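# Assemble cup, motor and cover in the red nest

## Task

In the red nest, build the round unit: stand the silver cup upright in the nest's round pocket, put the black motor inside the cup, then press the black cover onto the cup until it clicks into place.

## Robot and tools

Robot: two arms on a table, left_arm (carrying a left hand) and right_arm (carrying a right hand, the mirror image). Each hand has five fingers and a turnable thumb. Bases sit near (-0.013, +0.306, 0) m for left_arm and (+0.008, -0.343, 0) m for right_arm. A camera stand is fixed behind the arms.

Frame: one scene frame for everything. Origin at table height, halfway between the nominal bases; +z up, +x out over the table, +y toward left_arm. Image sides do not match arm names. Reported end_effector_position (m) and end_effector_quat_wxyz can be a few cm off, more at long reach.

Hand point: a point fixed to the palm, about 0.15 m out from the wrist flange. Its +z runs along the straight fingers, +y out of the palm, +x across the palm away from the thumb on the right hand (toward the thumb on the left hand). Straight fingers extend 0.06 to 0.07 m past it along +z and lie 0.06 m behind it along -y. A wrist bracket on the little-finger side juts out up to 0.10 m and can collide.

The row (used by execute_actions and move): always 28 numbers, each in [-1, 1], covering both arms even if one is idle. Order: left dx, dy, dz, rx, ry, rz; left little, ring, middle, index, thumb_bend, thumb_turn; left force_limit, speed; then the same 14 for the right arm. dx..rz are an offset, not a pose: a displacement of the hand point from that arm's current Hand target, along scene-frame axes, rotation about the Hand target's position. Scale: 1.0 = 0.6 m for dx, dy, dz and 180 degrees for rx, ry, rz, which form one rotation vector. Six zeros re-request the current Hand target; repeating a nonzero offset moves further each time. Hand numbers are absolute targets: fingers +1 straight, -1 curled; thumb_bend +1 straight, -1 fully bent; thumb_turn +1 beside the palm, -1 opposite the fingers. force_limit maps -1..+1 to roughly 0..10 N at the fingertip (0..15 N for the two thumb motors). speed rises linearly from near zero at -1 to full at +0.48 and stays full above. There is no 'no change' value: to keep a hand as is, resend its previous eight numbers (before any have been sent, use hand_measured plus hand_force_limit and hand_speed).

execute_actions(actions, cameras): actions is a list of actions; each action is up to 15 rows, one per 1/30 s step, and a short table repeats its last row. Every row in one action counts from the Hand target at that action's start. Images come back only for an empty actions list or when cameras names them (cameras: list of names, ['all'], or []).

move(target, speed, blend, blocking, cameras): target is one 28-number row or a list of up to 15 rows; all offsets in the list count from the same starting Hand targets. speed in m/s, 0.002 to 4.3, default 0.25 (turns up to twice that in rad/s), one value or one per target. blend in m rounds corners between listed targets; 0 means stop at each. Paths are straight, ignore obstacles, and stop after 10 s even if short. blocking=false returns early while the move continues. The result adds a 'move:' line: done, off_target, moving, held, fault, plus limits such as paced (pose clipped) or held (steps withheld). done means at rest within 10 mm and 2 degrees; neither done nor off_target tells you about contact.

wait(seconds 0 to 10), stop() brakes a running move, zoom_image(camera, region [x0,y0,x1,y1] px, at most 504 square) on cam_high, cam_left_wrist or cam_right_wrist, show_instructions() shows reference pages, finished_scene(scene) ends the current scene irreversibly with that scene's number.

Results: Hand target is the last commanded pose (after a 40-degree orientation clip) that the next offset starts from. Friction and weight often leave the hand 1 to 3 cm (sometimes 5) below it; that is not contact. A fresh action, even zeros, re-requests it; send the leftover gap as an offset if needed. hand_measured, hand_stopped_by (moving, target, force, stalled, fault) and hand_load_n follow the six-motor order; a lost grip shows as load near 0. Joint torques include gravity; numbers 3 and 4 wrap at ±28 N m. A MOTOR HOT line warns of heat; at 100 °C the arm drops for 30 to 60 s.

Gripping: turn the thumb in front (thumb_turn near -1) to hold objects 0.035 to 0.065 m thick, handles down to 0.025 m. For a soft grip close slowly (speed -0.94 or lower). To tighten, raise force_limit and send a target more closed than hand_measured; to loosen, send one more open.

Avoid: dropping parts or releasing them while moving, fast impacts, hard presses, the two hands touching or squeezing each other, anything leaving the table, paths passing close to an arm's own base, and long stretched holds that heat motors. To stop pushing on something, command the target back past the hand point. Objects may be nudged occasionally.

Each tool is called as name(argument=value, ...) on one line, values as JSON.

Reference images:

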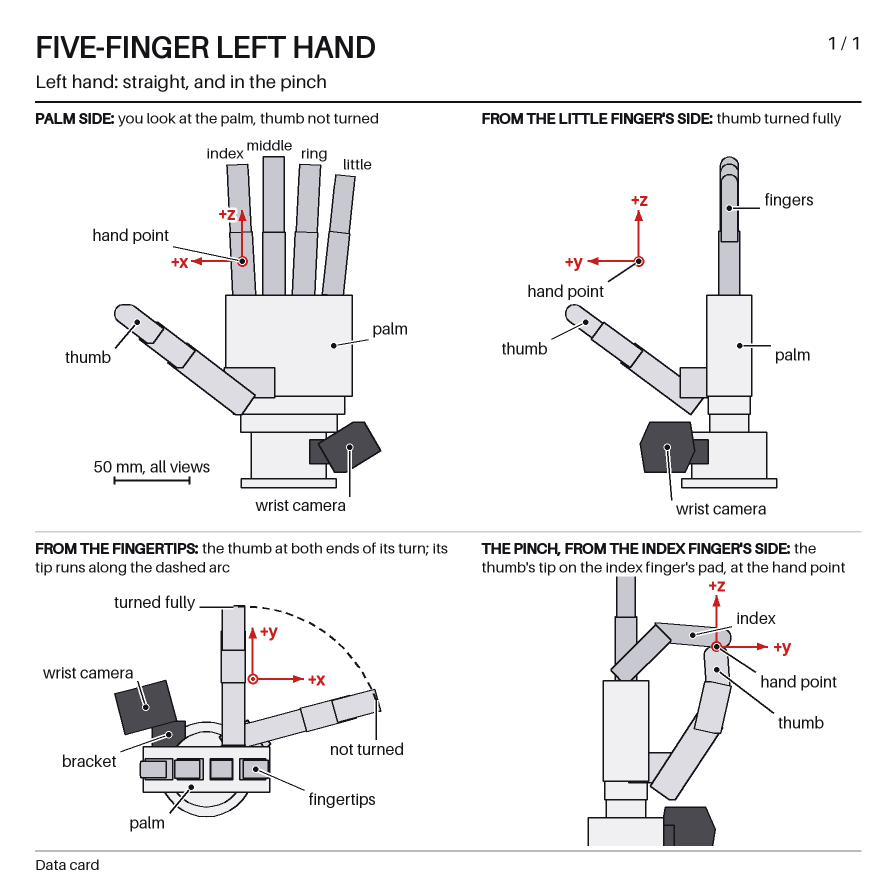

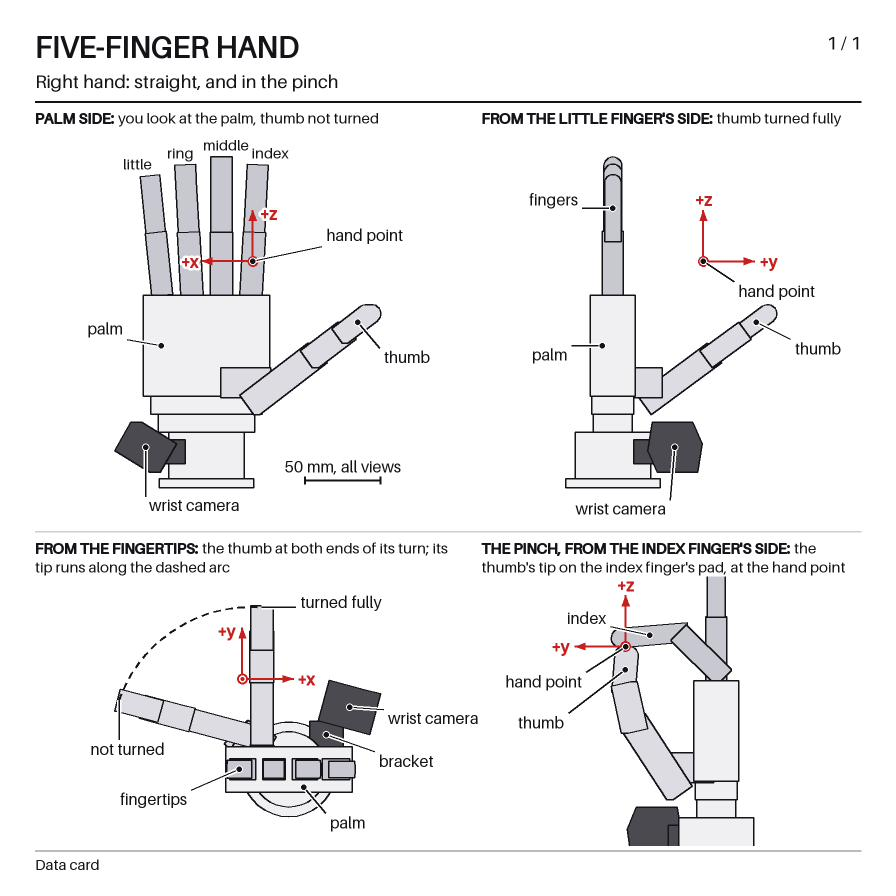

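## Session

execute_actions(actions=[])

Scene clock: 0.00 s.
left_arm: end_effector_position=(+0.2433, +0.4091, +0.1957) hand_measured=(+1.000, +1.000, +1.000, +1.000, +1.000, +1.000) hand_load_n=(+0.0, +0.0, +0.0, +0.0, +0.0, +0.0) hand_stopped_by=(target, target, target, target, target, target) hand_force_limit=0.00 hand_speed=-0.80 end_effector_quat_wxyz=(-0.389, +0.666, -0.636, -0.026) | right_arm: end_effector_position=(+0.4401, +0.1514, +0.0896) hand_measured=(+1.000, +1.000, +1.000, +1.000, +1.000, +1.000) hand_load_n=(+0.0, +0.0, +0.0, +0.0, +0.0, +0.0) hand_stopped_by=(target, target, target, target, target, target) hand_force_limit=0.00 hand_speed=-0.80 end_effector_quat_wxyz=(+0.071, -0.649, +0.753, +0.085)
Joint positions: left_arm=[0.053 0.742 0.742 -0.949 -0.543 0.205] | right_arm=[0.726 2.054 1.814 -1.188 -0.171 0.864]
Joint velocities: within noise
Joint torques (N m): no reading
Motor temperatures (°C): left_arm=[34 34 30 29 33 27] | right_arm=[34 34 30 30 28 29]
Heat: left arm: hottest waist 34 °C; right arm: hottest waist 34 °C.
Hand target: left_arm +0.2520, +0.4114, +0.2136; -0.405, +0.666, -0.626, -0.015 | right_arm +0.4466, +0.1616, +0.1100; +0.095, -0.649, +0.750, +0.087

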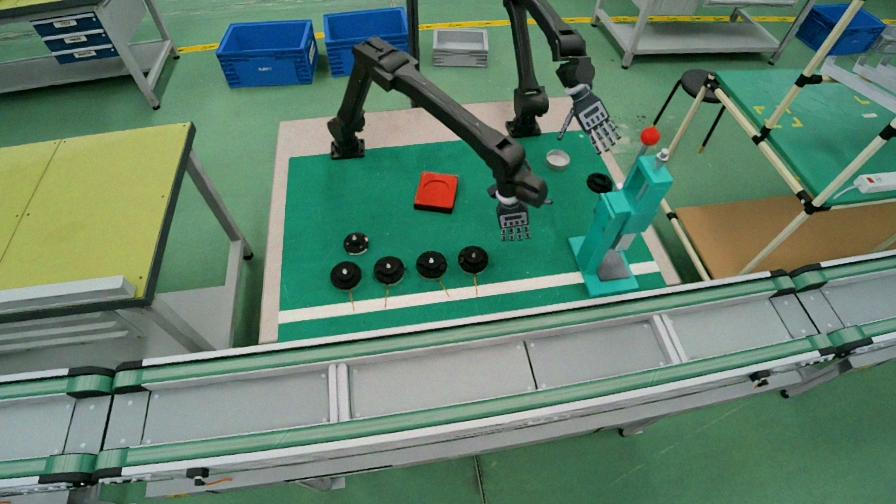

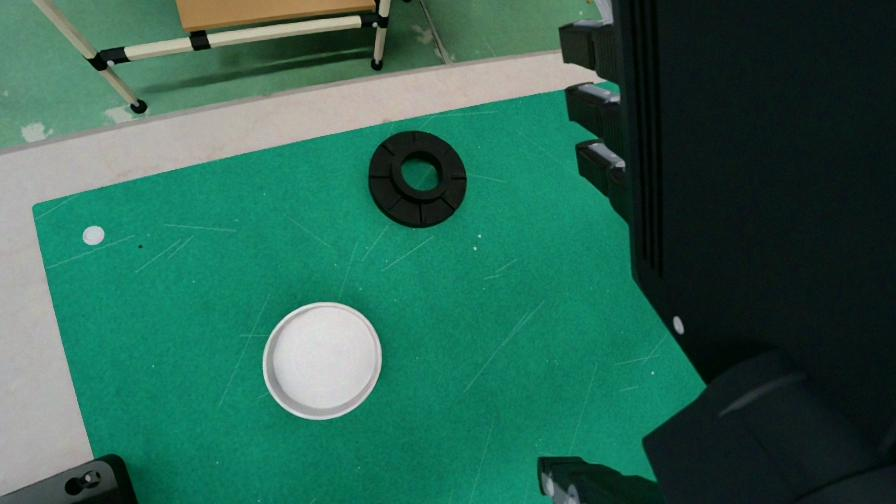

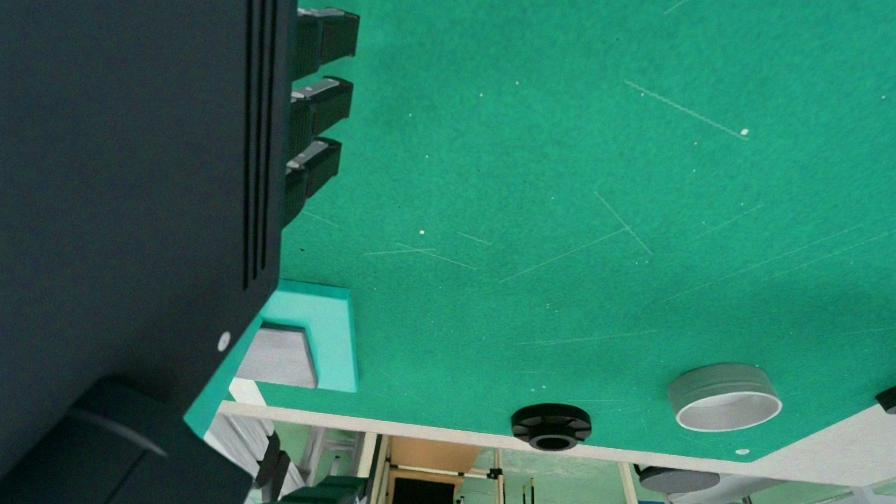

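zoom_image(camera="cam_high", region=[270, 130, 520, 310])

zoom_image(camera="cam_high", region=[480, 100, 700, 310])

zoom_image(camera="cam_high", region=[320, 220, 420, 310])

zoom_image(camera="cam_high", region=[400, 160, 480, 220])

Scaled by 2.016 from the camera's 896x504 image, which has a finer 1280x720 frame.

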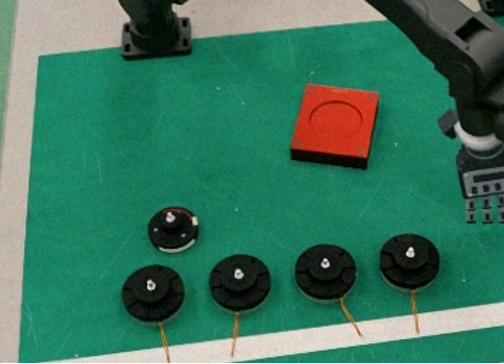

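Scaled by 2.291 from the camera's 896x504 image, which has a finer 1280x720 frame.

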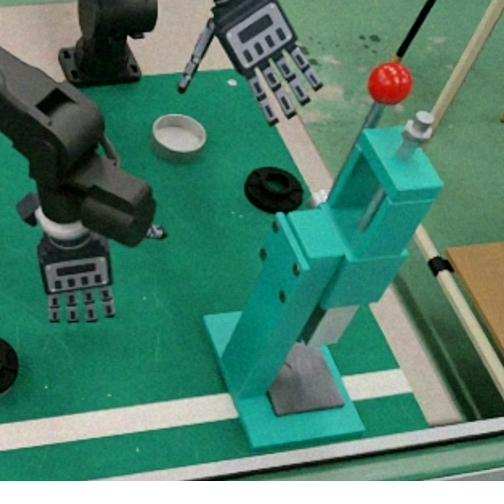

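Scaled by 5.040 from the camera's 896x504 image, which has a finer 1280x720 frame.

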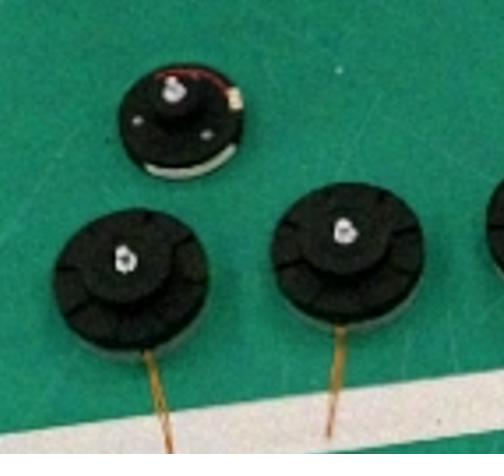

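Scaled by 6.300 from the camera's 896x504 image, which has a finer 1280x720 frame.

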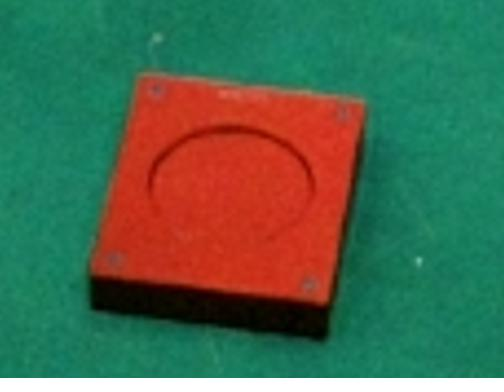

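move(target=[[0,0,0.05,0,0,0,1,1,1,1,1,1,0,-0.8, 0,0,0.233,0,0,0,1,1,1,1,1,1,0,-0.8],[0,0,0.05,0,0,0,1,1,1,1,1,1,0,-0.8, -0.078,-0.819,0.2,0,0,0,1,1,1,1,1,1,0,-0.8]], blend=0.05, speed=0.25, cameras=["all"])

Scene clock: 174.77 s.
left_arm: end_effector_position=(+0.2410, +0.4090, +0.2143) hand_measured=(+1.000, +1.000, +1.000, +1.000, +1.000, +1.000) hand_load_n=(+0.0, +0.0, +0.0, +0.0, +0.0, +0.0) hand_stopped_by=(target, target, target, target, target, target) hand_force_limit=0.00 hand_speed=-0.80 end_effector_quat_wxyz=(-0.386, +0.666, -0.637, -0.029) | right_arm: end_effector_position=(+0.4015, -0.3323, +0.2236) hand_measured=(+1.000, +1.000, +1.000, +1.000, +1.000, +1.000) hand_load_n=(+0.0, +0.0, +0.0, +0.0, +0.0, +0.0) hand_stopped_by=(target, target, target, target, target, target) hand_force_limit=0.00 hand_speed=-0.80 end_effector_quat_wxyz=(+0.089, -0.645, +0.754, +0.087)
Joint positions: left_arm=[0.053 0.742 0.793 -1.008 -0.543 0.205] | right_arm=[-0.145 1.523 1.432 -1.499 -0.249 -0.015]
Joint torques (N m): left_arm=[1.2 0.21 12.52 1.22 -0.32 -0.05] | right_arm=[1.38 -9.76 7.94 -0.01 -0.56 -0.11]
Motor temperatures (°C): left_arm=[33 33 38 29 32 27] | right_arm=[34 37 35 30 28 29]
Heat: left arm: hottest elbow 38 °C; right arm: hottest shoulder 37 °C.
Hand target: left_arm +0.2520, +0.4114, +0.2436; -0.405, +0.666, -0.626, -0.015 | right_arm +0.3998, -0.3298, +0.2300; +0.095, -0.649, +0.750, +0.087
Off the commanded pose: left_arm 0.031 m, 3 deg | right_arm 0.007 m, 1 deg.
move: off_target (left_arm)
camera_calibration:
cam_left_wrist: T_world_to_cam=[[0.904899, -0.326452, 0.273107, -0.138269], [-0.276013, -0.938528, -0.207321, 0.497018], [0.323999, 0.112224, -0.939378, 0.193784], [0, 0, 0, 1]] pos_world=[0.199517, 0.39958, 0.322841]
cam_right_wrist: T_world_to_cam=[[-0.988262, -0.119898, -0.0946728, 0.381655], [-0.151871, 0.703948, 0.693825, 0.143609], [-0.0165433, 0.700059, -0.713894, 0.512223], [0, 0, 0, 1]] pos_world=[0.407459, -0.41392, 0.302166]

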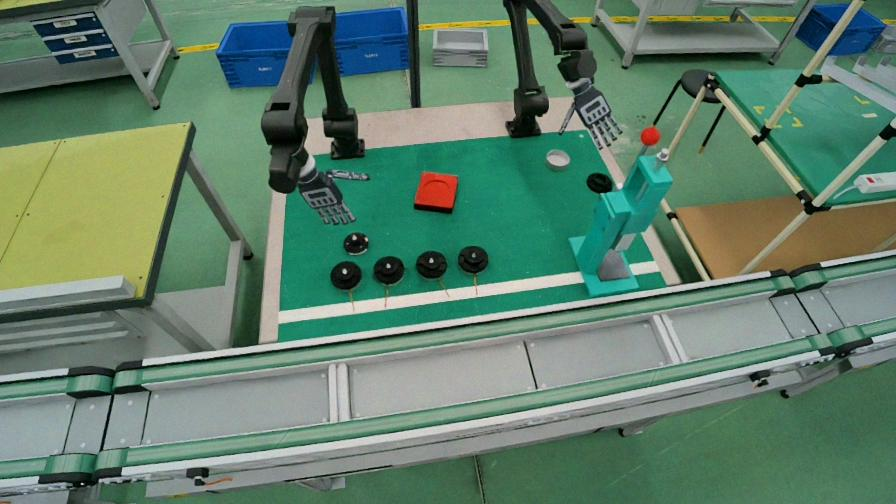

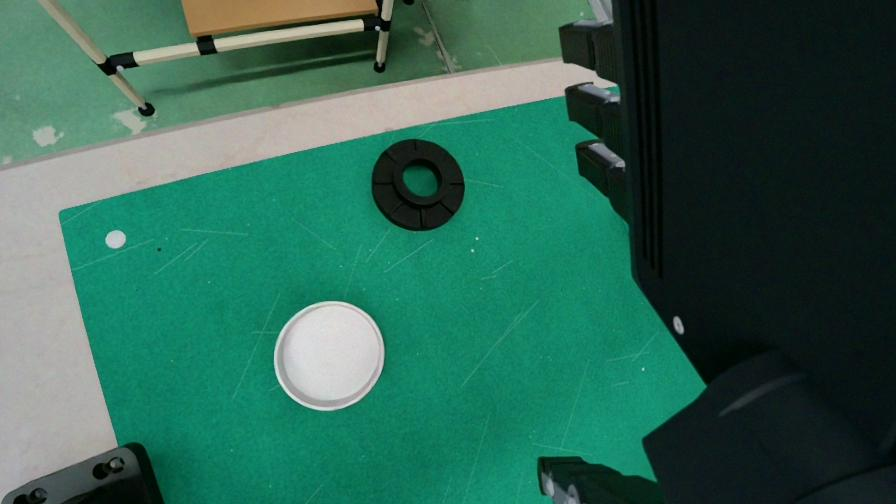

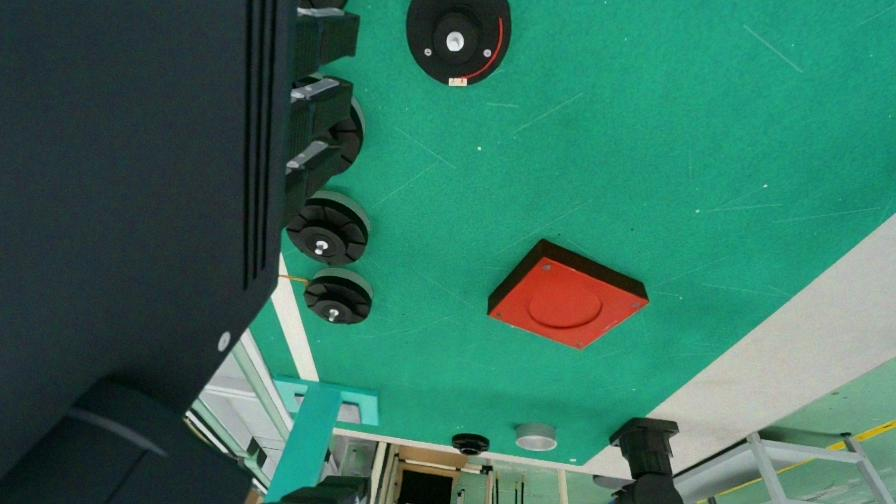

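zoom_image(camera="cam_right_wrist", region=[390, 0, 530, 100])

zoom_image(camera="cam_right_wrist", region=[480, 220, 660, 360])

zoom_image(camera="cam_left_wrist", region=[250, 120, 490, 430])

zoom_image(camera="cam_right_wrist", region=[270, 170, 390, 340])

Scaled by 3.600 from the camera's 896x504 image, which has a finer 1280x720 frame.

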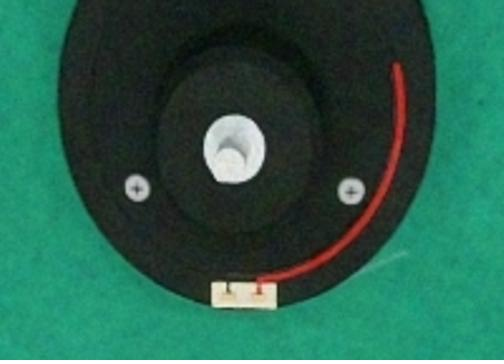

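Scaled by 2.800 from the camera's 896x504 image, which has a finer 1280x720 frame.

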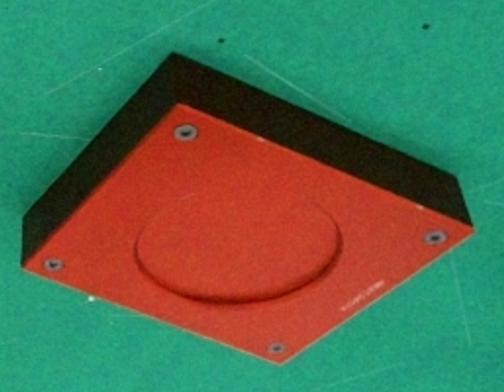

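Scaled by 1.626 from the camera's 896x504 image, which has a finer 1280x720 frame.

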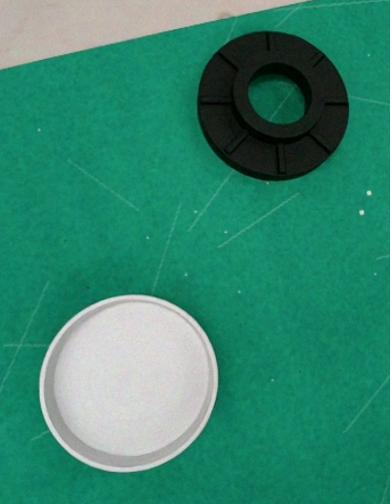

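Scaled by 2.965 from the camera's 896x504 image, which has a finer 1280x720 frame.

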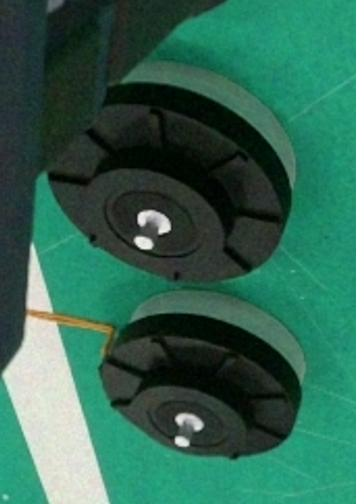

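zoom_image(camera="cam_right_wrist", region=[440, 410, 570, 470])

zoom_image(camera="cam_high", region=[530, 130, 620, 200])

Scaled by 3.877 from the camera's 896x504 image, which has a finer 1280x720 frame.

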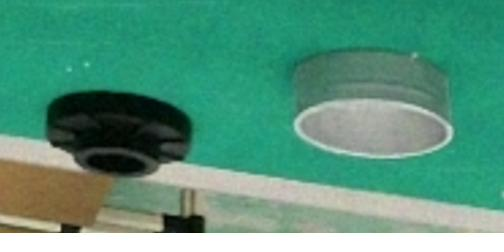

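Scaled by 5.600 from the camera's 896x504 image, which has a finer 1280x720 frame.

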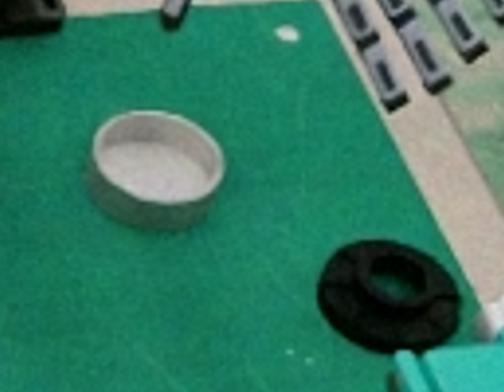

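move(target=[0,0,0,0,0,0,1,1,1,1,1,1,0,-0.8, 0.0187,0.018,-0.1667,-0.0955,-0.29,0,1,1,1,1,1,-1,0,0], speed=0.2, cameras=["all"])

Scene clock: 280.27 s.
left_arm: end_effector_position=(+0.2410, +0.4090, +0.2143) hand_measured=(+1.000, +1.000, +1.000, +1.000, +1.000, +1.000) hand_load_n=(+0.0, +0.0, +0.0, +0.0, +0.0, +0.0) hand_stopped_by=(target, target, target, target, target, target) hand_force_limit=0.00 hand_speed=-0.80 end_effector_quat_wxyz=(-0.386, +0.666, -0.637, -0.029) | right_arm: end_effector_position=(+0.4063, -0.3232, +0.1217) hand_measured=(+1.000, +1.000, +1.000, +1.000, +1.000, -1.000) hand_load_n=(+0.0, +0.0, +0.5, +0.0, +0.0, +0.0) hand_stopped_by=(target, target, target, target, target, target) hand_force_limit=0.00 hand_speed=0.00 end_effector_quat_wxyz=(-0.305, +0.629, -0.647, +0.303)
Joint positions: left_arm=[0.053 0.742 0.793 -1.008 -0.543 0.205] | right_arm=[-0.013 1.005 0.602 -0.278 -0.019 0.002]
Joint torques (N m): left_arm=[1.26 0.32 12.55 1.24 -0.34 -0.05] | right_arm=[1.55 -4.66 7.84 3.12 0.01 -0.01]
Motor temperatures (°C): left_arm=[33 33 43 29 32 27] | right_arm=[34 35 35 30 28 29]
Heat: left arm: hottest elbow 43 °C; right arm: hottest shoulder 35 °C.
Hand target: left_arm +0.2520, +0.4114, +0.2436; -0.405, +0.666, -0.626, -0.015 | right_arm +0.4111, -0.3190, +0.1299; -0.319, +0.628, -0.636, +0.315
Off the commanded pose: left_arm 0.031 m, 3 deg | right_arm 0.010 m, 2 deg.
move: off_target (left_arm)
camera_calibration:
cam_left_wrist: T_world_to_cam=[[0.904899, -0.326452, 0.273107, -0.138269], [-0.276013, -0.938528, -0.207321, 0.497018], [0.323999, 0.112224, -0.939378, 0.193784], [0, 0, 0, 1]] pos_world=[0.199517, 0.39958, 0.322841]
cam_right_wrist: T_world_to_cam=[[-0.577154, -0.265065, -0.772421, 0.24629], [-0.540845, 0.832754, 0.118351, 0.478388], [0.611866, 0.486066, -0.623987, 0.0977269], [0, 0, 0, 1]] pos_world=[0.341085, -0.380598, 0.194603]

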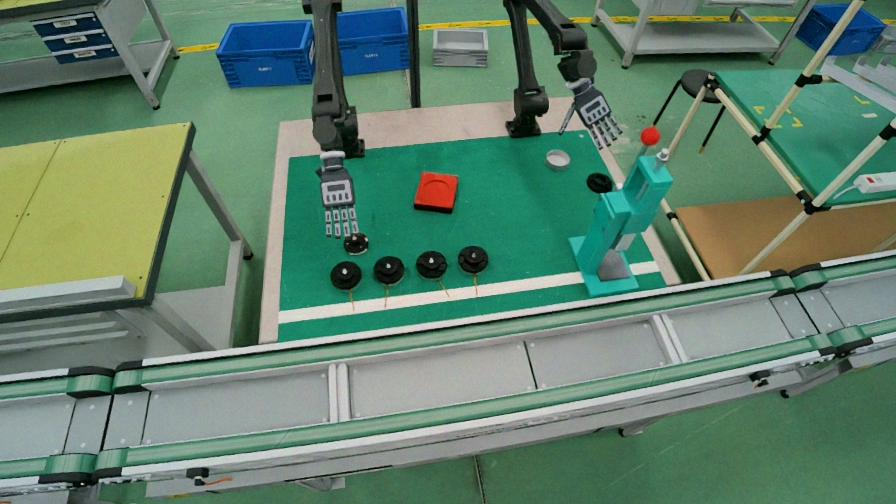

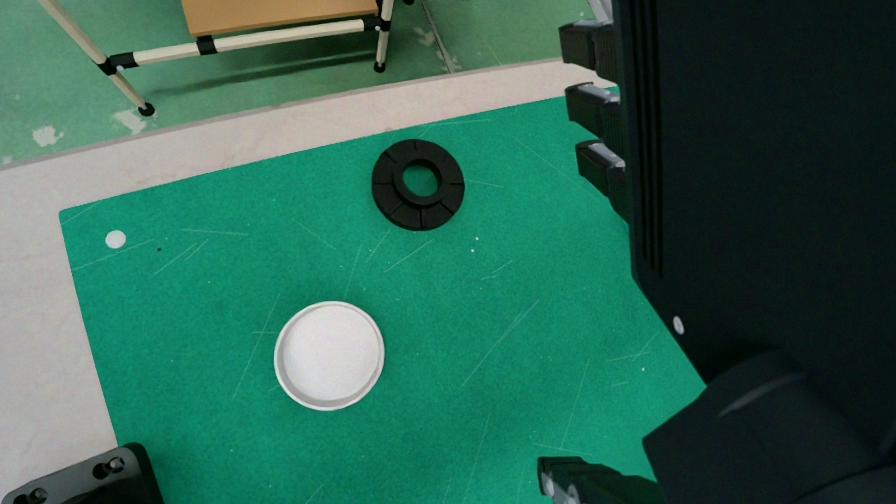

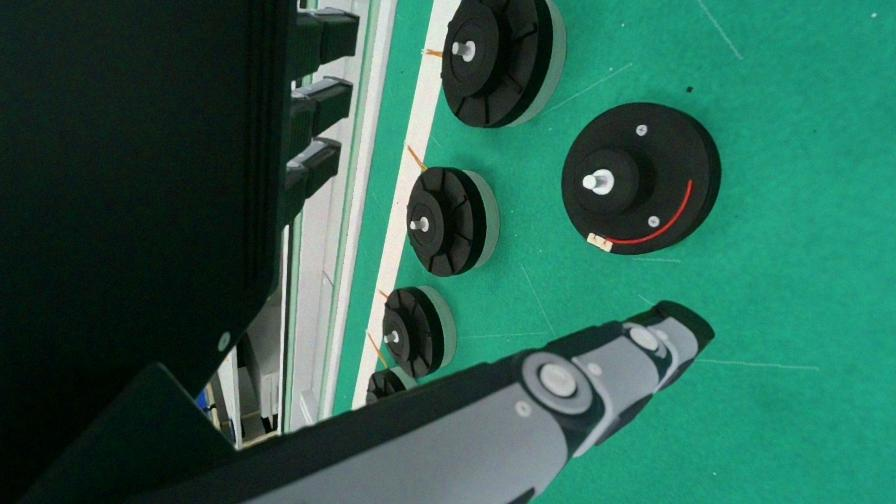

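zoom_image(camera="cam_right_wrist", region=[540, 80, 740, 280])

zoom_image(camera="cam_right_wrist", region=[420, 0, 580, 140])

Scaled by 2.520 from the camera's 896x504 image, which has a finer 1280x720 frame.

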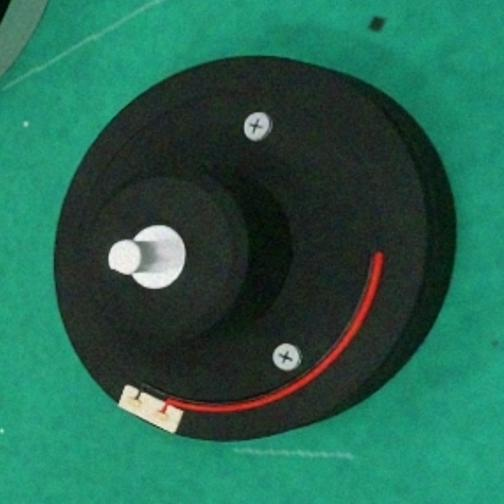

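Scaled by 3.150 from the camera's 896x504 image, which has a finer 1280x720 frame.

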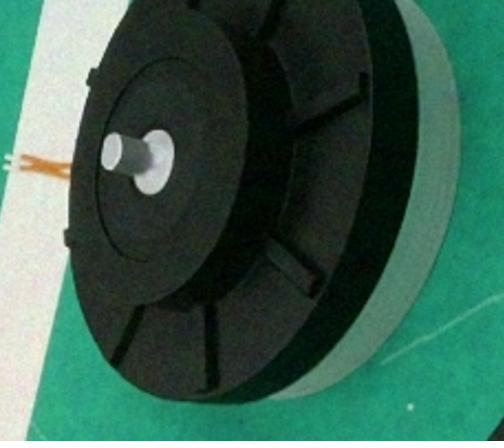

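move(target=[0,0,0,0,0,0,1,1,1,1,1,1,0,-0.8, 0.0367,-0.03,-0.05,0,0,0,-1,-1,0.25,0.25,0.9,-1,0,0], speed=0.15, cameras=["cam_right_wrist"])

Scene clock: 347.03 s.
left_arm: end_effector_position=(+0.2410, +0.4090, +0.2143) hand_measured=(+1.000, +1.000, +1.000, +1.000, +1.000, +1.000) hand_load_n=(+0.0, +0.0, +0.0, +0.0, +0.0, +0.0) hand_stopped_by=(target, target, target, target, target, target) hand_force_limit=0.00 hand_speed=-0.80 end_effector_quat_wxyz=(-0.386, +0.666, -0.637, -0.029) | right_arm: end_effector_position=(+0.4271, -0.3361, +0.0952) hand_measured=(-1.000, -1.000, +0.250, +0.250, +0.900, -1.000) hand_load_n=(+0.0, +0.0, +0.0, +0.0, +0.0, +0.0) hand_stopped_by=(target, target, target, target, target, target) hand_force_limit=0.00 hand_speed=0.00 end_effector_quat_wxyz=(-0.310, +0.626, -0.647, +0.305)
Joint positions: left_arm=[0.053 0.742 0.793 -1.008 -0.543 0.205] | right_arm=[-0.056 1.117 0.59 -0.145 -0.056 -0.019]
Joint torques (N m): left_arm=[1.26 0.67 12.51 1.18 -0.32 -0.07] | right_arm=[0.97 -4.48 7.69 3.14 -0.32 -0.13]
Heat: left arm: hottest elbow 44 °C; right arm: hottest elbow 35 °C.
Hand target: left_arm +0.2520, +0.4114, +0.2436; -0.405, +0.666, -0.626, -0.015 | right_arm +0.4331, -0.3370, +0.0999; -0.319, +0.628, -0.636, +0.315
Off the commanded pose: left_arm 0.031 m, 3 deg | right_arm 0.008 m, 2 deg.
move: off_target (left_arm)
camera_calibration:
cam_right_wrist: T_world_to_cam=[[-0.569307, -0.260215, -0.779857, 0.233472], [-0.541488, 0.832452, 0.11753, 0.503757], [0.618611, 0.489194, -0.614825, 0.0719439], [0, 0, 0, 1]] pos_world=[0.361191, -0.393795, 0.167101]
Images, in order (width x height): cam_right_wrist 896x504.

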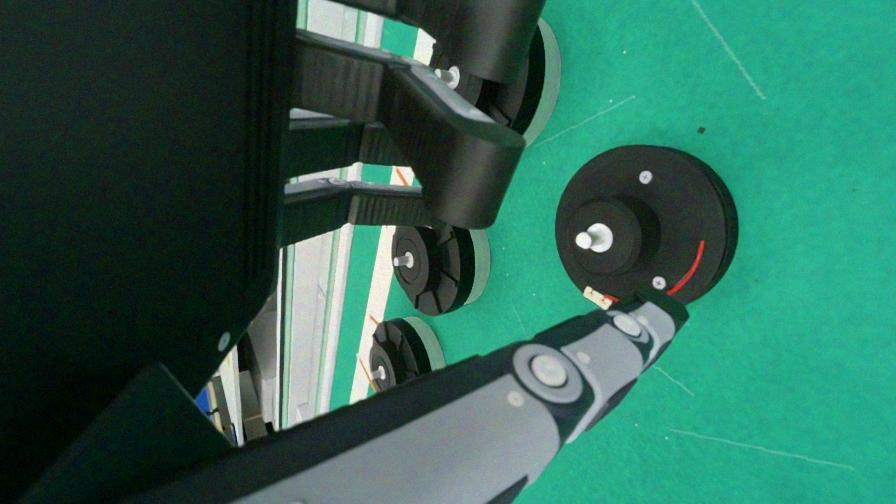

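zoom_image(camera="cam_right_wrist", region=[270, 0, 570, 330])

Scaled by 1.527 from the camera's 896x504 image, which has a finer 1280x720 frame.

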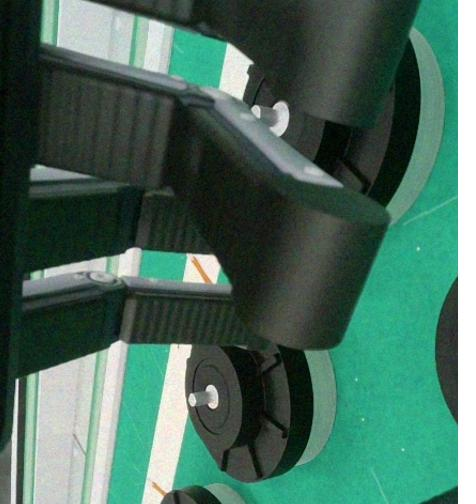

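move(target=[0,0,0,0,0,0,1,1,1,1,1,1,0,-0.8, 0.0148,0.0067,-0.06,0,0,0,-1,-1,0.25,0.25,0.9,-1,0,0], speed=0.1, cameras=["cam_right_wrist","cam_high"])

zoom_image(camera="cam_right_wrist", region=[420, 60, 780, 400])

zoom_image(camera="cam_high", region=[300, 190, 420, 290])

Scene clock: 411.87 s.
left_arm: end_effector_position=(+0.2410, +0.4090, +0.2143) hand_measured=(+1.000, +1.000, +1.000, +1.000, +1.000, +1.000) hand_load_n=(-0.5, +0.0, +0.0, +0.0, +0.0, +0.0) hand_stopped_by=(target, target, target, target, target, target) hand_force_limit=0.00 hand_speed=-0.80 end_effector_quat_wxyz=(-0.386, +0.666, -0.637, -0.029) | right_arm: end_effector_position=(+0.4369, -0.3366, +0.0605) hand_measured=(-1.000, -1.000, +0.250, +0.250, +0.900, -1.000) hand_load_n=(+0.0, +0.0, +0.0, +0.0, +0.0, +0.0) hand_stopped_by=(target, target, target, target, target, target) hand_force_limit=0.00 hand_speed=0.00 end_effector_quat_wxyz=(-0.311, +0.626, -0.646, +0.306)
Joint positions: left_arm=[0.053 0.742 0.793 -1.008 -0.543 0.205] | right_arm=[-0.055 1.221 0.555 -0.002 -0.055 -0.019]
Joint torques (N m): left_arm=[1.38 0.56 12.48 1.09 -0.31 -0.07] | right_arm=[2.2 -5.01 6.97 3.11 0.02 -0.04]
Heat: left arm: hottest elbow 45 °C; right arm: hottest elbow 35 °C.
Hand target: left_arm +0.2520, +0.4114, +0.2436; -0.405, +0.666, -0.626, -0.015 | right_arm +0.4420, -0.3330, +0.0639; -0.319, +0.628, -0.636, +0.315
Off the commanded pose: left_arm 0.031 m, 3 deg | right_arm 0.007 m, 2 deg.
move: off_target (left_arm)
camera_calibration:
cam_right_wrist: T_world_to_cam=[[-0.56686, -0.261335, -0.781264, 0.210535], [-0.54207, 0.832448, 0.114853, 0.513947], [0.620346, 0.488605, -0.613543, 0.0437608], [0, 0, 0, 1]] pos_world=[0.370793, -0.394196, 0.132305]
Images, in order (width x height): cam_high 896x504, cam_right_wrist 896x504.

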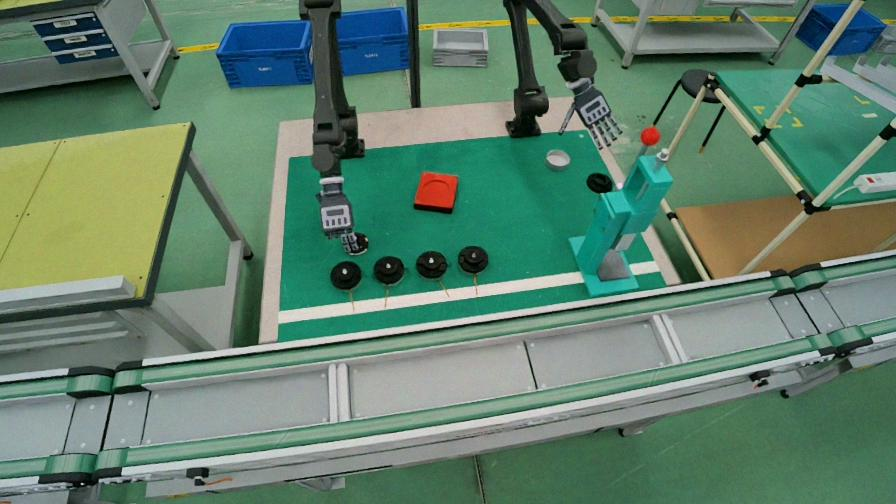

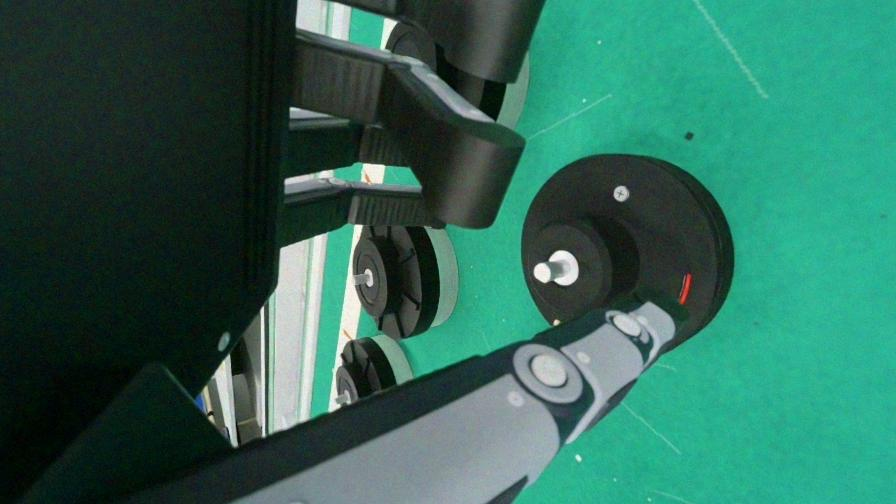

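Scaled by 1.400 from the camera's 896x504 image, which has a finer 1280x720 frame.

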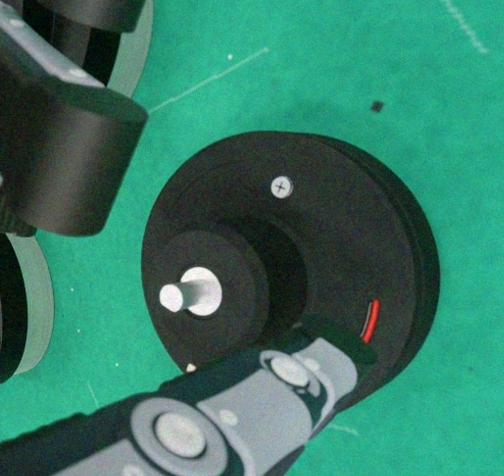

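Scaled by 4.200 from the camera's 896x504 image, which has a finer 1280x720 frame.

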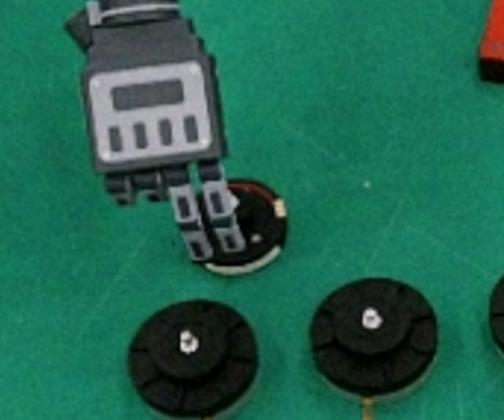

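zoom_image(camera="cam_high", region=[335, 225, 375, 265])

Scaled by 12.600 from the camera's 896x504 image, which has a finer 1280x720 frame.

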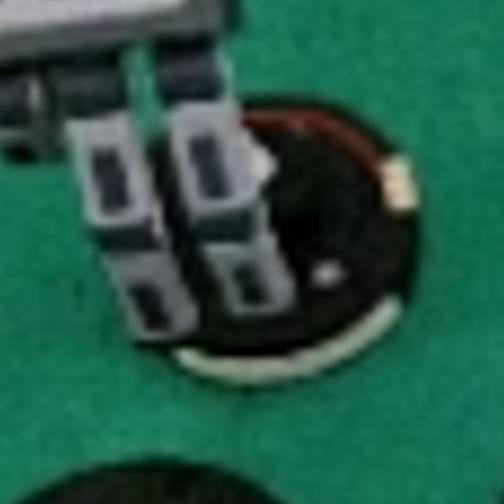

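move(target=[[0,0,0,0,0,0,1,1,1,1,1,1,0,-0.8, 0,0.015,0,0,0,0,-1,-1,0.25,0.25,1,-1,0,0],[0,0,0,0,0,0,1,1,1,1,1,1,0,-0.8, 0,0.015,-0.038,0,0,0,-1,-1,0.25,0.25,1,-1,0,0]], speed=0.08, cameras=["cam_right_wrist","cam_high"])

zoom_image(camera="cam_high", region=[335, 225, 375, 265])

Scene clock: 473.47 s.
left_arm: end_effector_position=(+0.2410, +0.4090, +0.2143) hand_measured=(+1.000, +1.000, +1.000, +1.000, +1.000, +1.000) hand_load_n=(+0.0, +0.0, +0.0, +0.0, +0.0, +0.0) hand_stopped_by=(target, target, target, target, target, target) hand_force_limit=0.00 hand_speed=-0.80 end_effector_quat_wxyz=(-0.386, +0.666, -0.637, -0.029) | right_arm: end_effector_position=(+0.4369, -0.3295, +0.0376) hand_measured=(-1.000, -1.000, +0.250, +0.250, +1.000, -1.000) hand_load_n=(+0.5, +0.0, +0.0, +0.0, +0.0, +0.0) hand_stopped_by=(target, target, target, target, target, target) hand_force_limit=0.00 hand_speed=0.00 end_effector_quat_wxyz=(-0.308, +0.631, -0.641, +0.310)
Joint positions: left_arm=[0.053 0.742 0.793 -1.008 -0.543 0.205] | right_arm=[-0.027 1.278 0.522 0.089 -0.03 -0.019]
Joint torques (N m): left_arm=[1.26 0.62 12.57 1.25 -0.33 -0.08] | right_arm=[2.14 -5.25 6.49 3.11 0 0.11]
Heat: left arm: hottest elbow 46 °C; right arm: hottest waist 33 °C.
Hand target: left_arm +0.2520, +0.4114, +0.2436; -0.405, +0.666, -0.626, -0.015 | right_arm +0.4420, -0.3240, +0.0411; -0.319, +0.628, -0.636, +0.315
Off the commanded pose: left_arm 0.031 m, 3 deg | right_arm 0.008 m, 2 deg.
move: off_target (left_arm)
camera_calibration:
cam_right_wrist: T_world_to_cam=[[-0.564192, -0.277919, -0.777463, 0.187654], [-0.549056, 0.82955, 0.101903, 0.513146], [0.616624, 0.484363, -0.620619, 0.0267824], [0, 0, 0, 1]] pos_world=[0.371104, -0.3865, 0.110225]
Images, in order (width x height): cam_high 896x504, cam_right_wrist 896x504.

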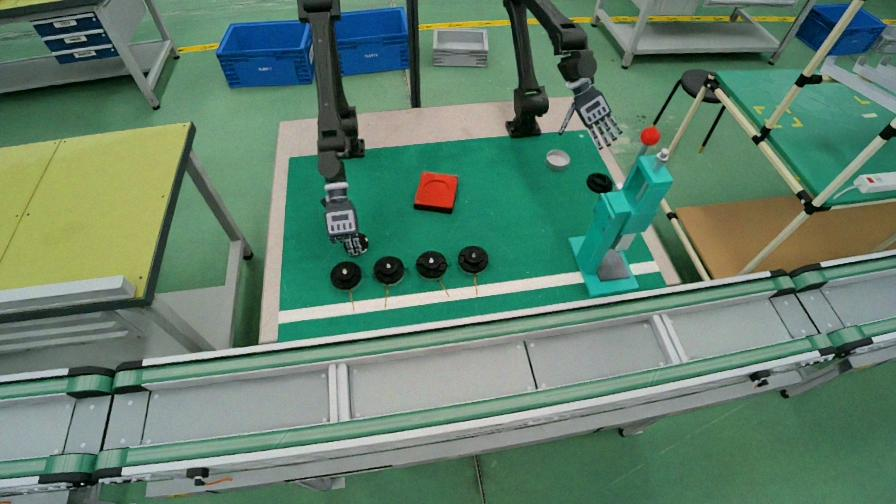

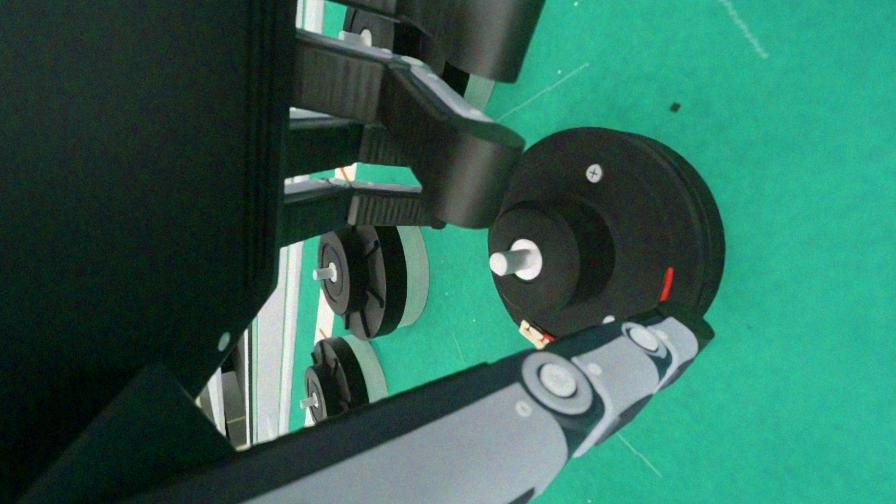

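Scaled by 12.600 from the camera's 896x504 image, which has a finer 1280x720 frame.

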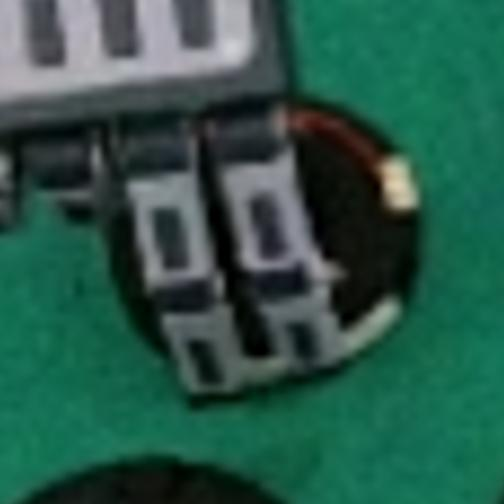

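execute_actions(actions=[[[0,0,0,0,0,0,1,1,1,1,1,1,0,-0.8, 0,0,0,0,0,0,-1,-1,-0.5,-0.5,0.3,-1,-0.3,-0.9]]])

wait(seconds=2.5, cameras=["cam_right_wrist","cam_high"])

zoom_image(camera="cam_high", region=[335, 225, 375, 265])

Scene clock: 488.87 s.
left_arm: end_effector_position=(+0.2410, +0.4090, +0.2143) hand_measured=(+1.000, +1.000, +1.000, +1.000, +1.000, +1.000) hand_load_n=(+0.0, +0.0, +0.0, +0.0, +0.0, +0.0) hand_stopped_by=(target, target, target, target, target, target) hand_force_limit=0.00 hand_speed=-0.80 end_effector_quat_wxyz=(-0.386, +0.666, -0.637, -0.029) | right_arm: end_effector_position=(+0.4377, -0.3303, +0.0382) hand_measured=(-1.000, -1.000, -0.194, -0.242, +0.760, -1.000) hand_load_n=(+0.0, +0.5, +6.0, +4.0, +7.5, +0.0) hand_stopped_by=(target, target, force, force, force, target) hand_force_limit=-0.30 hand_speed=-0.90 end_effector_quat_wxyz=(-0.307, +0.632, -0.638, +0.313)
Joint positions: left_arm=[0.053 0.742 0.793 -1.008 -0.543 0.205] | right_arm=[-0.027 1.278 0.522 0.093 -0.028 -0.027]
Joint torques (N m): left_arm=[1.26 0.67 12.48 1.2 -0.34 -0.06] | right_arm=[2.14 -5.25 6.5 2.91 -0.06 0.11]
Heat: left arm: hottest elbow 46 °C; right arm: hottest elbow 34 °C.
Hand target: left_arm +0.2520, +0.4114, +0.2436; -0.405, +0.666, -0.626, -0.015 | right_arm +0.4420, -0.3240, +0.0411; -0.319, +0.628, -0.636, +0.315
Off the commanded pose: left_arm 0.031 m, 3 deg | right_arm 0.008 m, 1 deg.
Step readings (end_effector_position of left_arm | right_arm):
0: (+0.2410, +0.4090, +0.2143) | (+0.4369, -0.3295, +0.0376)
1: (+0.2410, +0.4090, +0.2143) | (+0.4369, -0.3295, +0.0376)
2: (+0.2410, +0.4090, +0.2143) | (+0.4369, -0.3295, +0.0376)
4: (+0.2410, +0.4090, +0.2143) | (+0.4369, -0.3295, +0.0376)
8: (+0.2410, +0.4090, +0.2143) | (+0.4369, -0.3295, +0.0376)
15: (+0.2410, +0.4090, +0.2143) | (+0.4369, -0.3295, +0.0376)

Scene clock: 491.37 s.
left_arm: end_effector_position=(+0.2410, +0.4090, +0.2143) hand_measured=(+1.000, +1.000, +1.000, +1.000, +1.000, +1.000) hand_load_n=(+0.0, +0.0, +0.0, -0.5, +0.0, +0.0) hand_stopped_by=(target, target, target, target, target, target) hand_force_limit=0.00 hand_speed=-0.80 end_effector_quat_wxyz=(-0.386, +0.666, -0.637, -0.029) | right_arm: end_effector_position=(+0.4377, -0.3303, +0.0382) hand_measured=(-1.000, -1.000, -0.194, -0.242, +0.760, -1.000) hand_load_n=(+0.0, +0.0, +6.5, +4.0, +7.5, +0.0) hand_stopped_by=(target, target, force, force, force, target) hand_force_limit=-0.30 hand_speed=-0.90 end_effector_quat_wxyz=(-0.307, +0.632, -0.638, +0.313)
Joint positions: left_arm=[0.053 0.742 0.793 -1.008 -0.543 0.205] | right_arm=[-0.027 1.278 0.522 0.093 -0.028 -0.027]
Joint torques (N m): left_arm=[1.03 0.21 12.52 1.18 -0.31 -0.08] | right_arm=[2.14 -5.25 6.5 2.92 -0.06 0.11]
Heat: left arm: hottest elbow 46 °C; right arm: hottest elbow 34 °C.
Hand target: left_arm +0.2520, +0.4114, +0.2436; -0.405, +0.666, -0.626, -0.015 | right_arm +0.4420, -0.3240, +0.0411; -0.319, +0.628, -0.636, +0.315
Off the commanded pose: left_arm 0.031 m, 3 deg | right_arm 0.008 m, 1 deg.
wait: 2.50 s; at rest by 0.17 s
camera_calibration:
cam_right_wrist: T_world_to_cam=[[-0.559736, -0.285464, -0.77795, 0.183972], [-0.552402, 0.828317, 0.093508, 0.515714], [0.617696, 0.48208, -0.62133, 0.0258148], [0, 0, 0, 1]] pos_world=[0.371911, -0.387102, 0.110937]
Images, in order (width x height): cam_high 896x504, cam_right_wrist 896x504.

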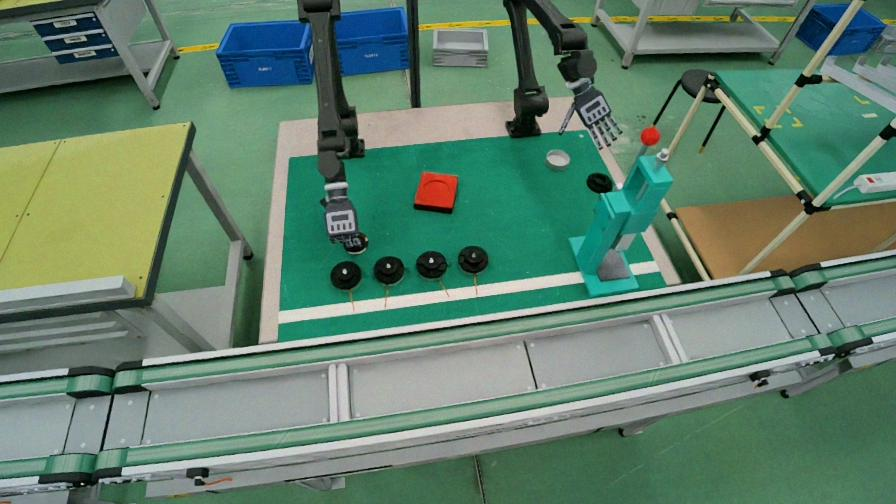

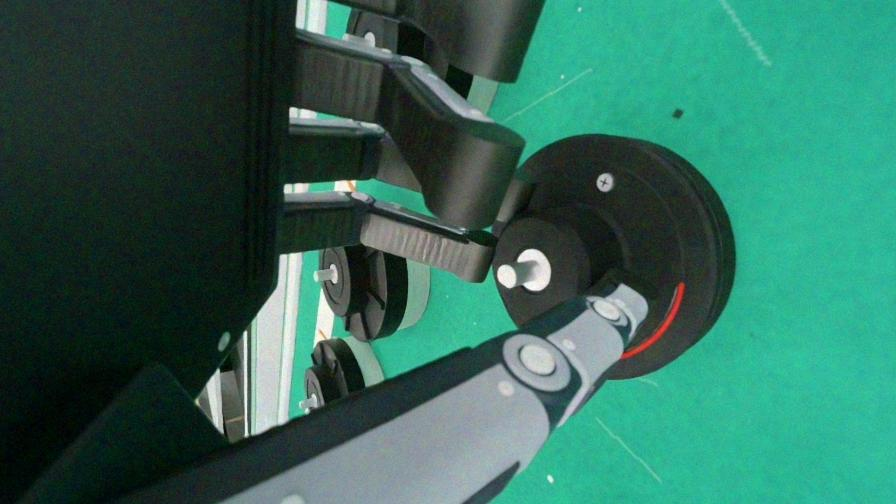

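Scaled by 12.600 from the camera's 896x504 image, which has a finer 1280x720 frame.

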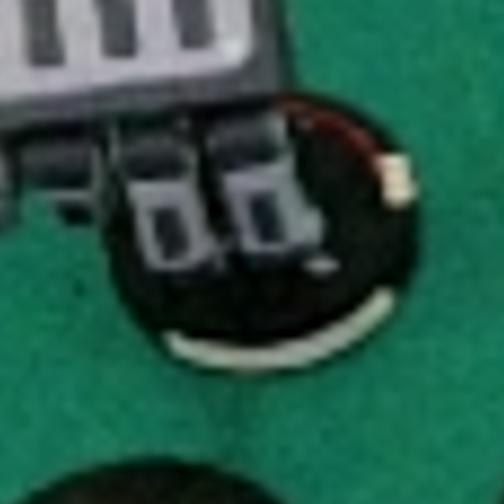

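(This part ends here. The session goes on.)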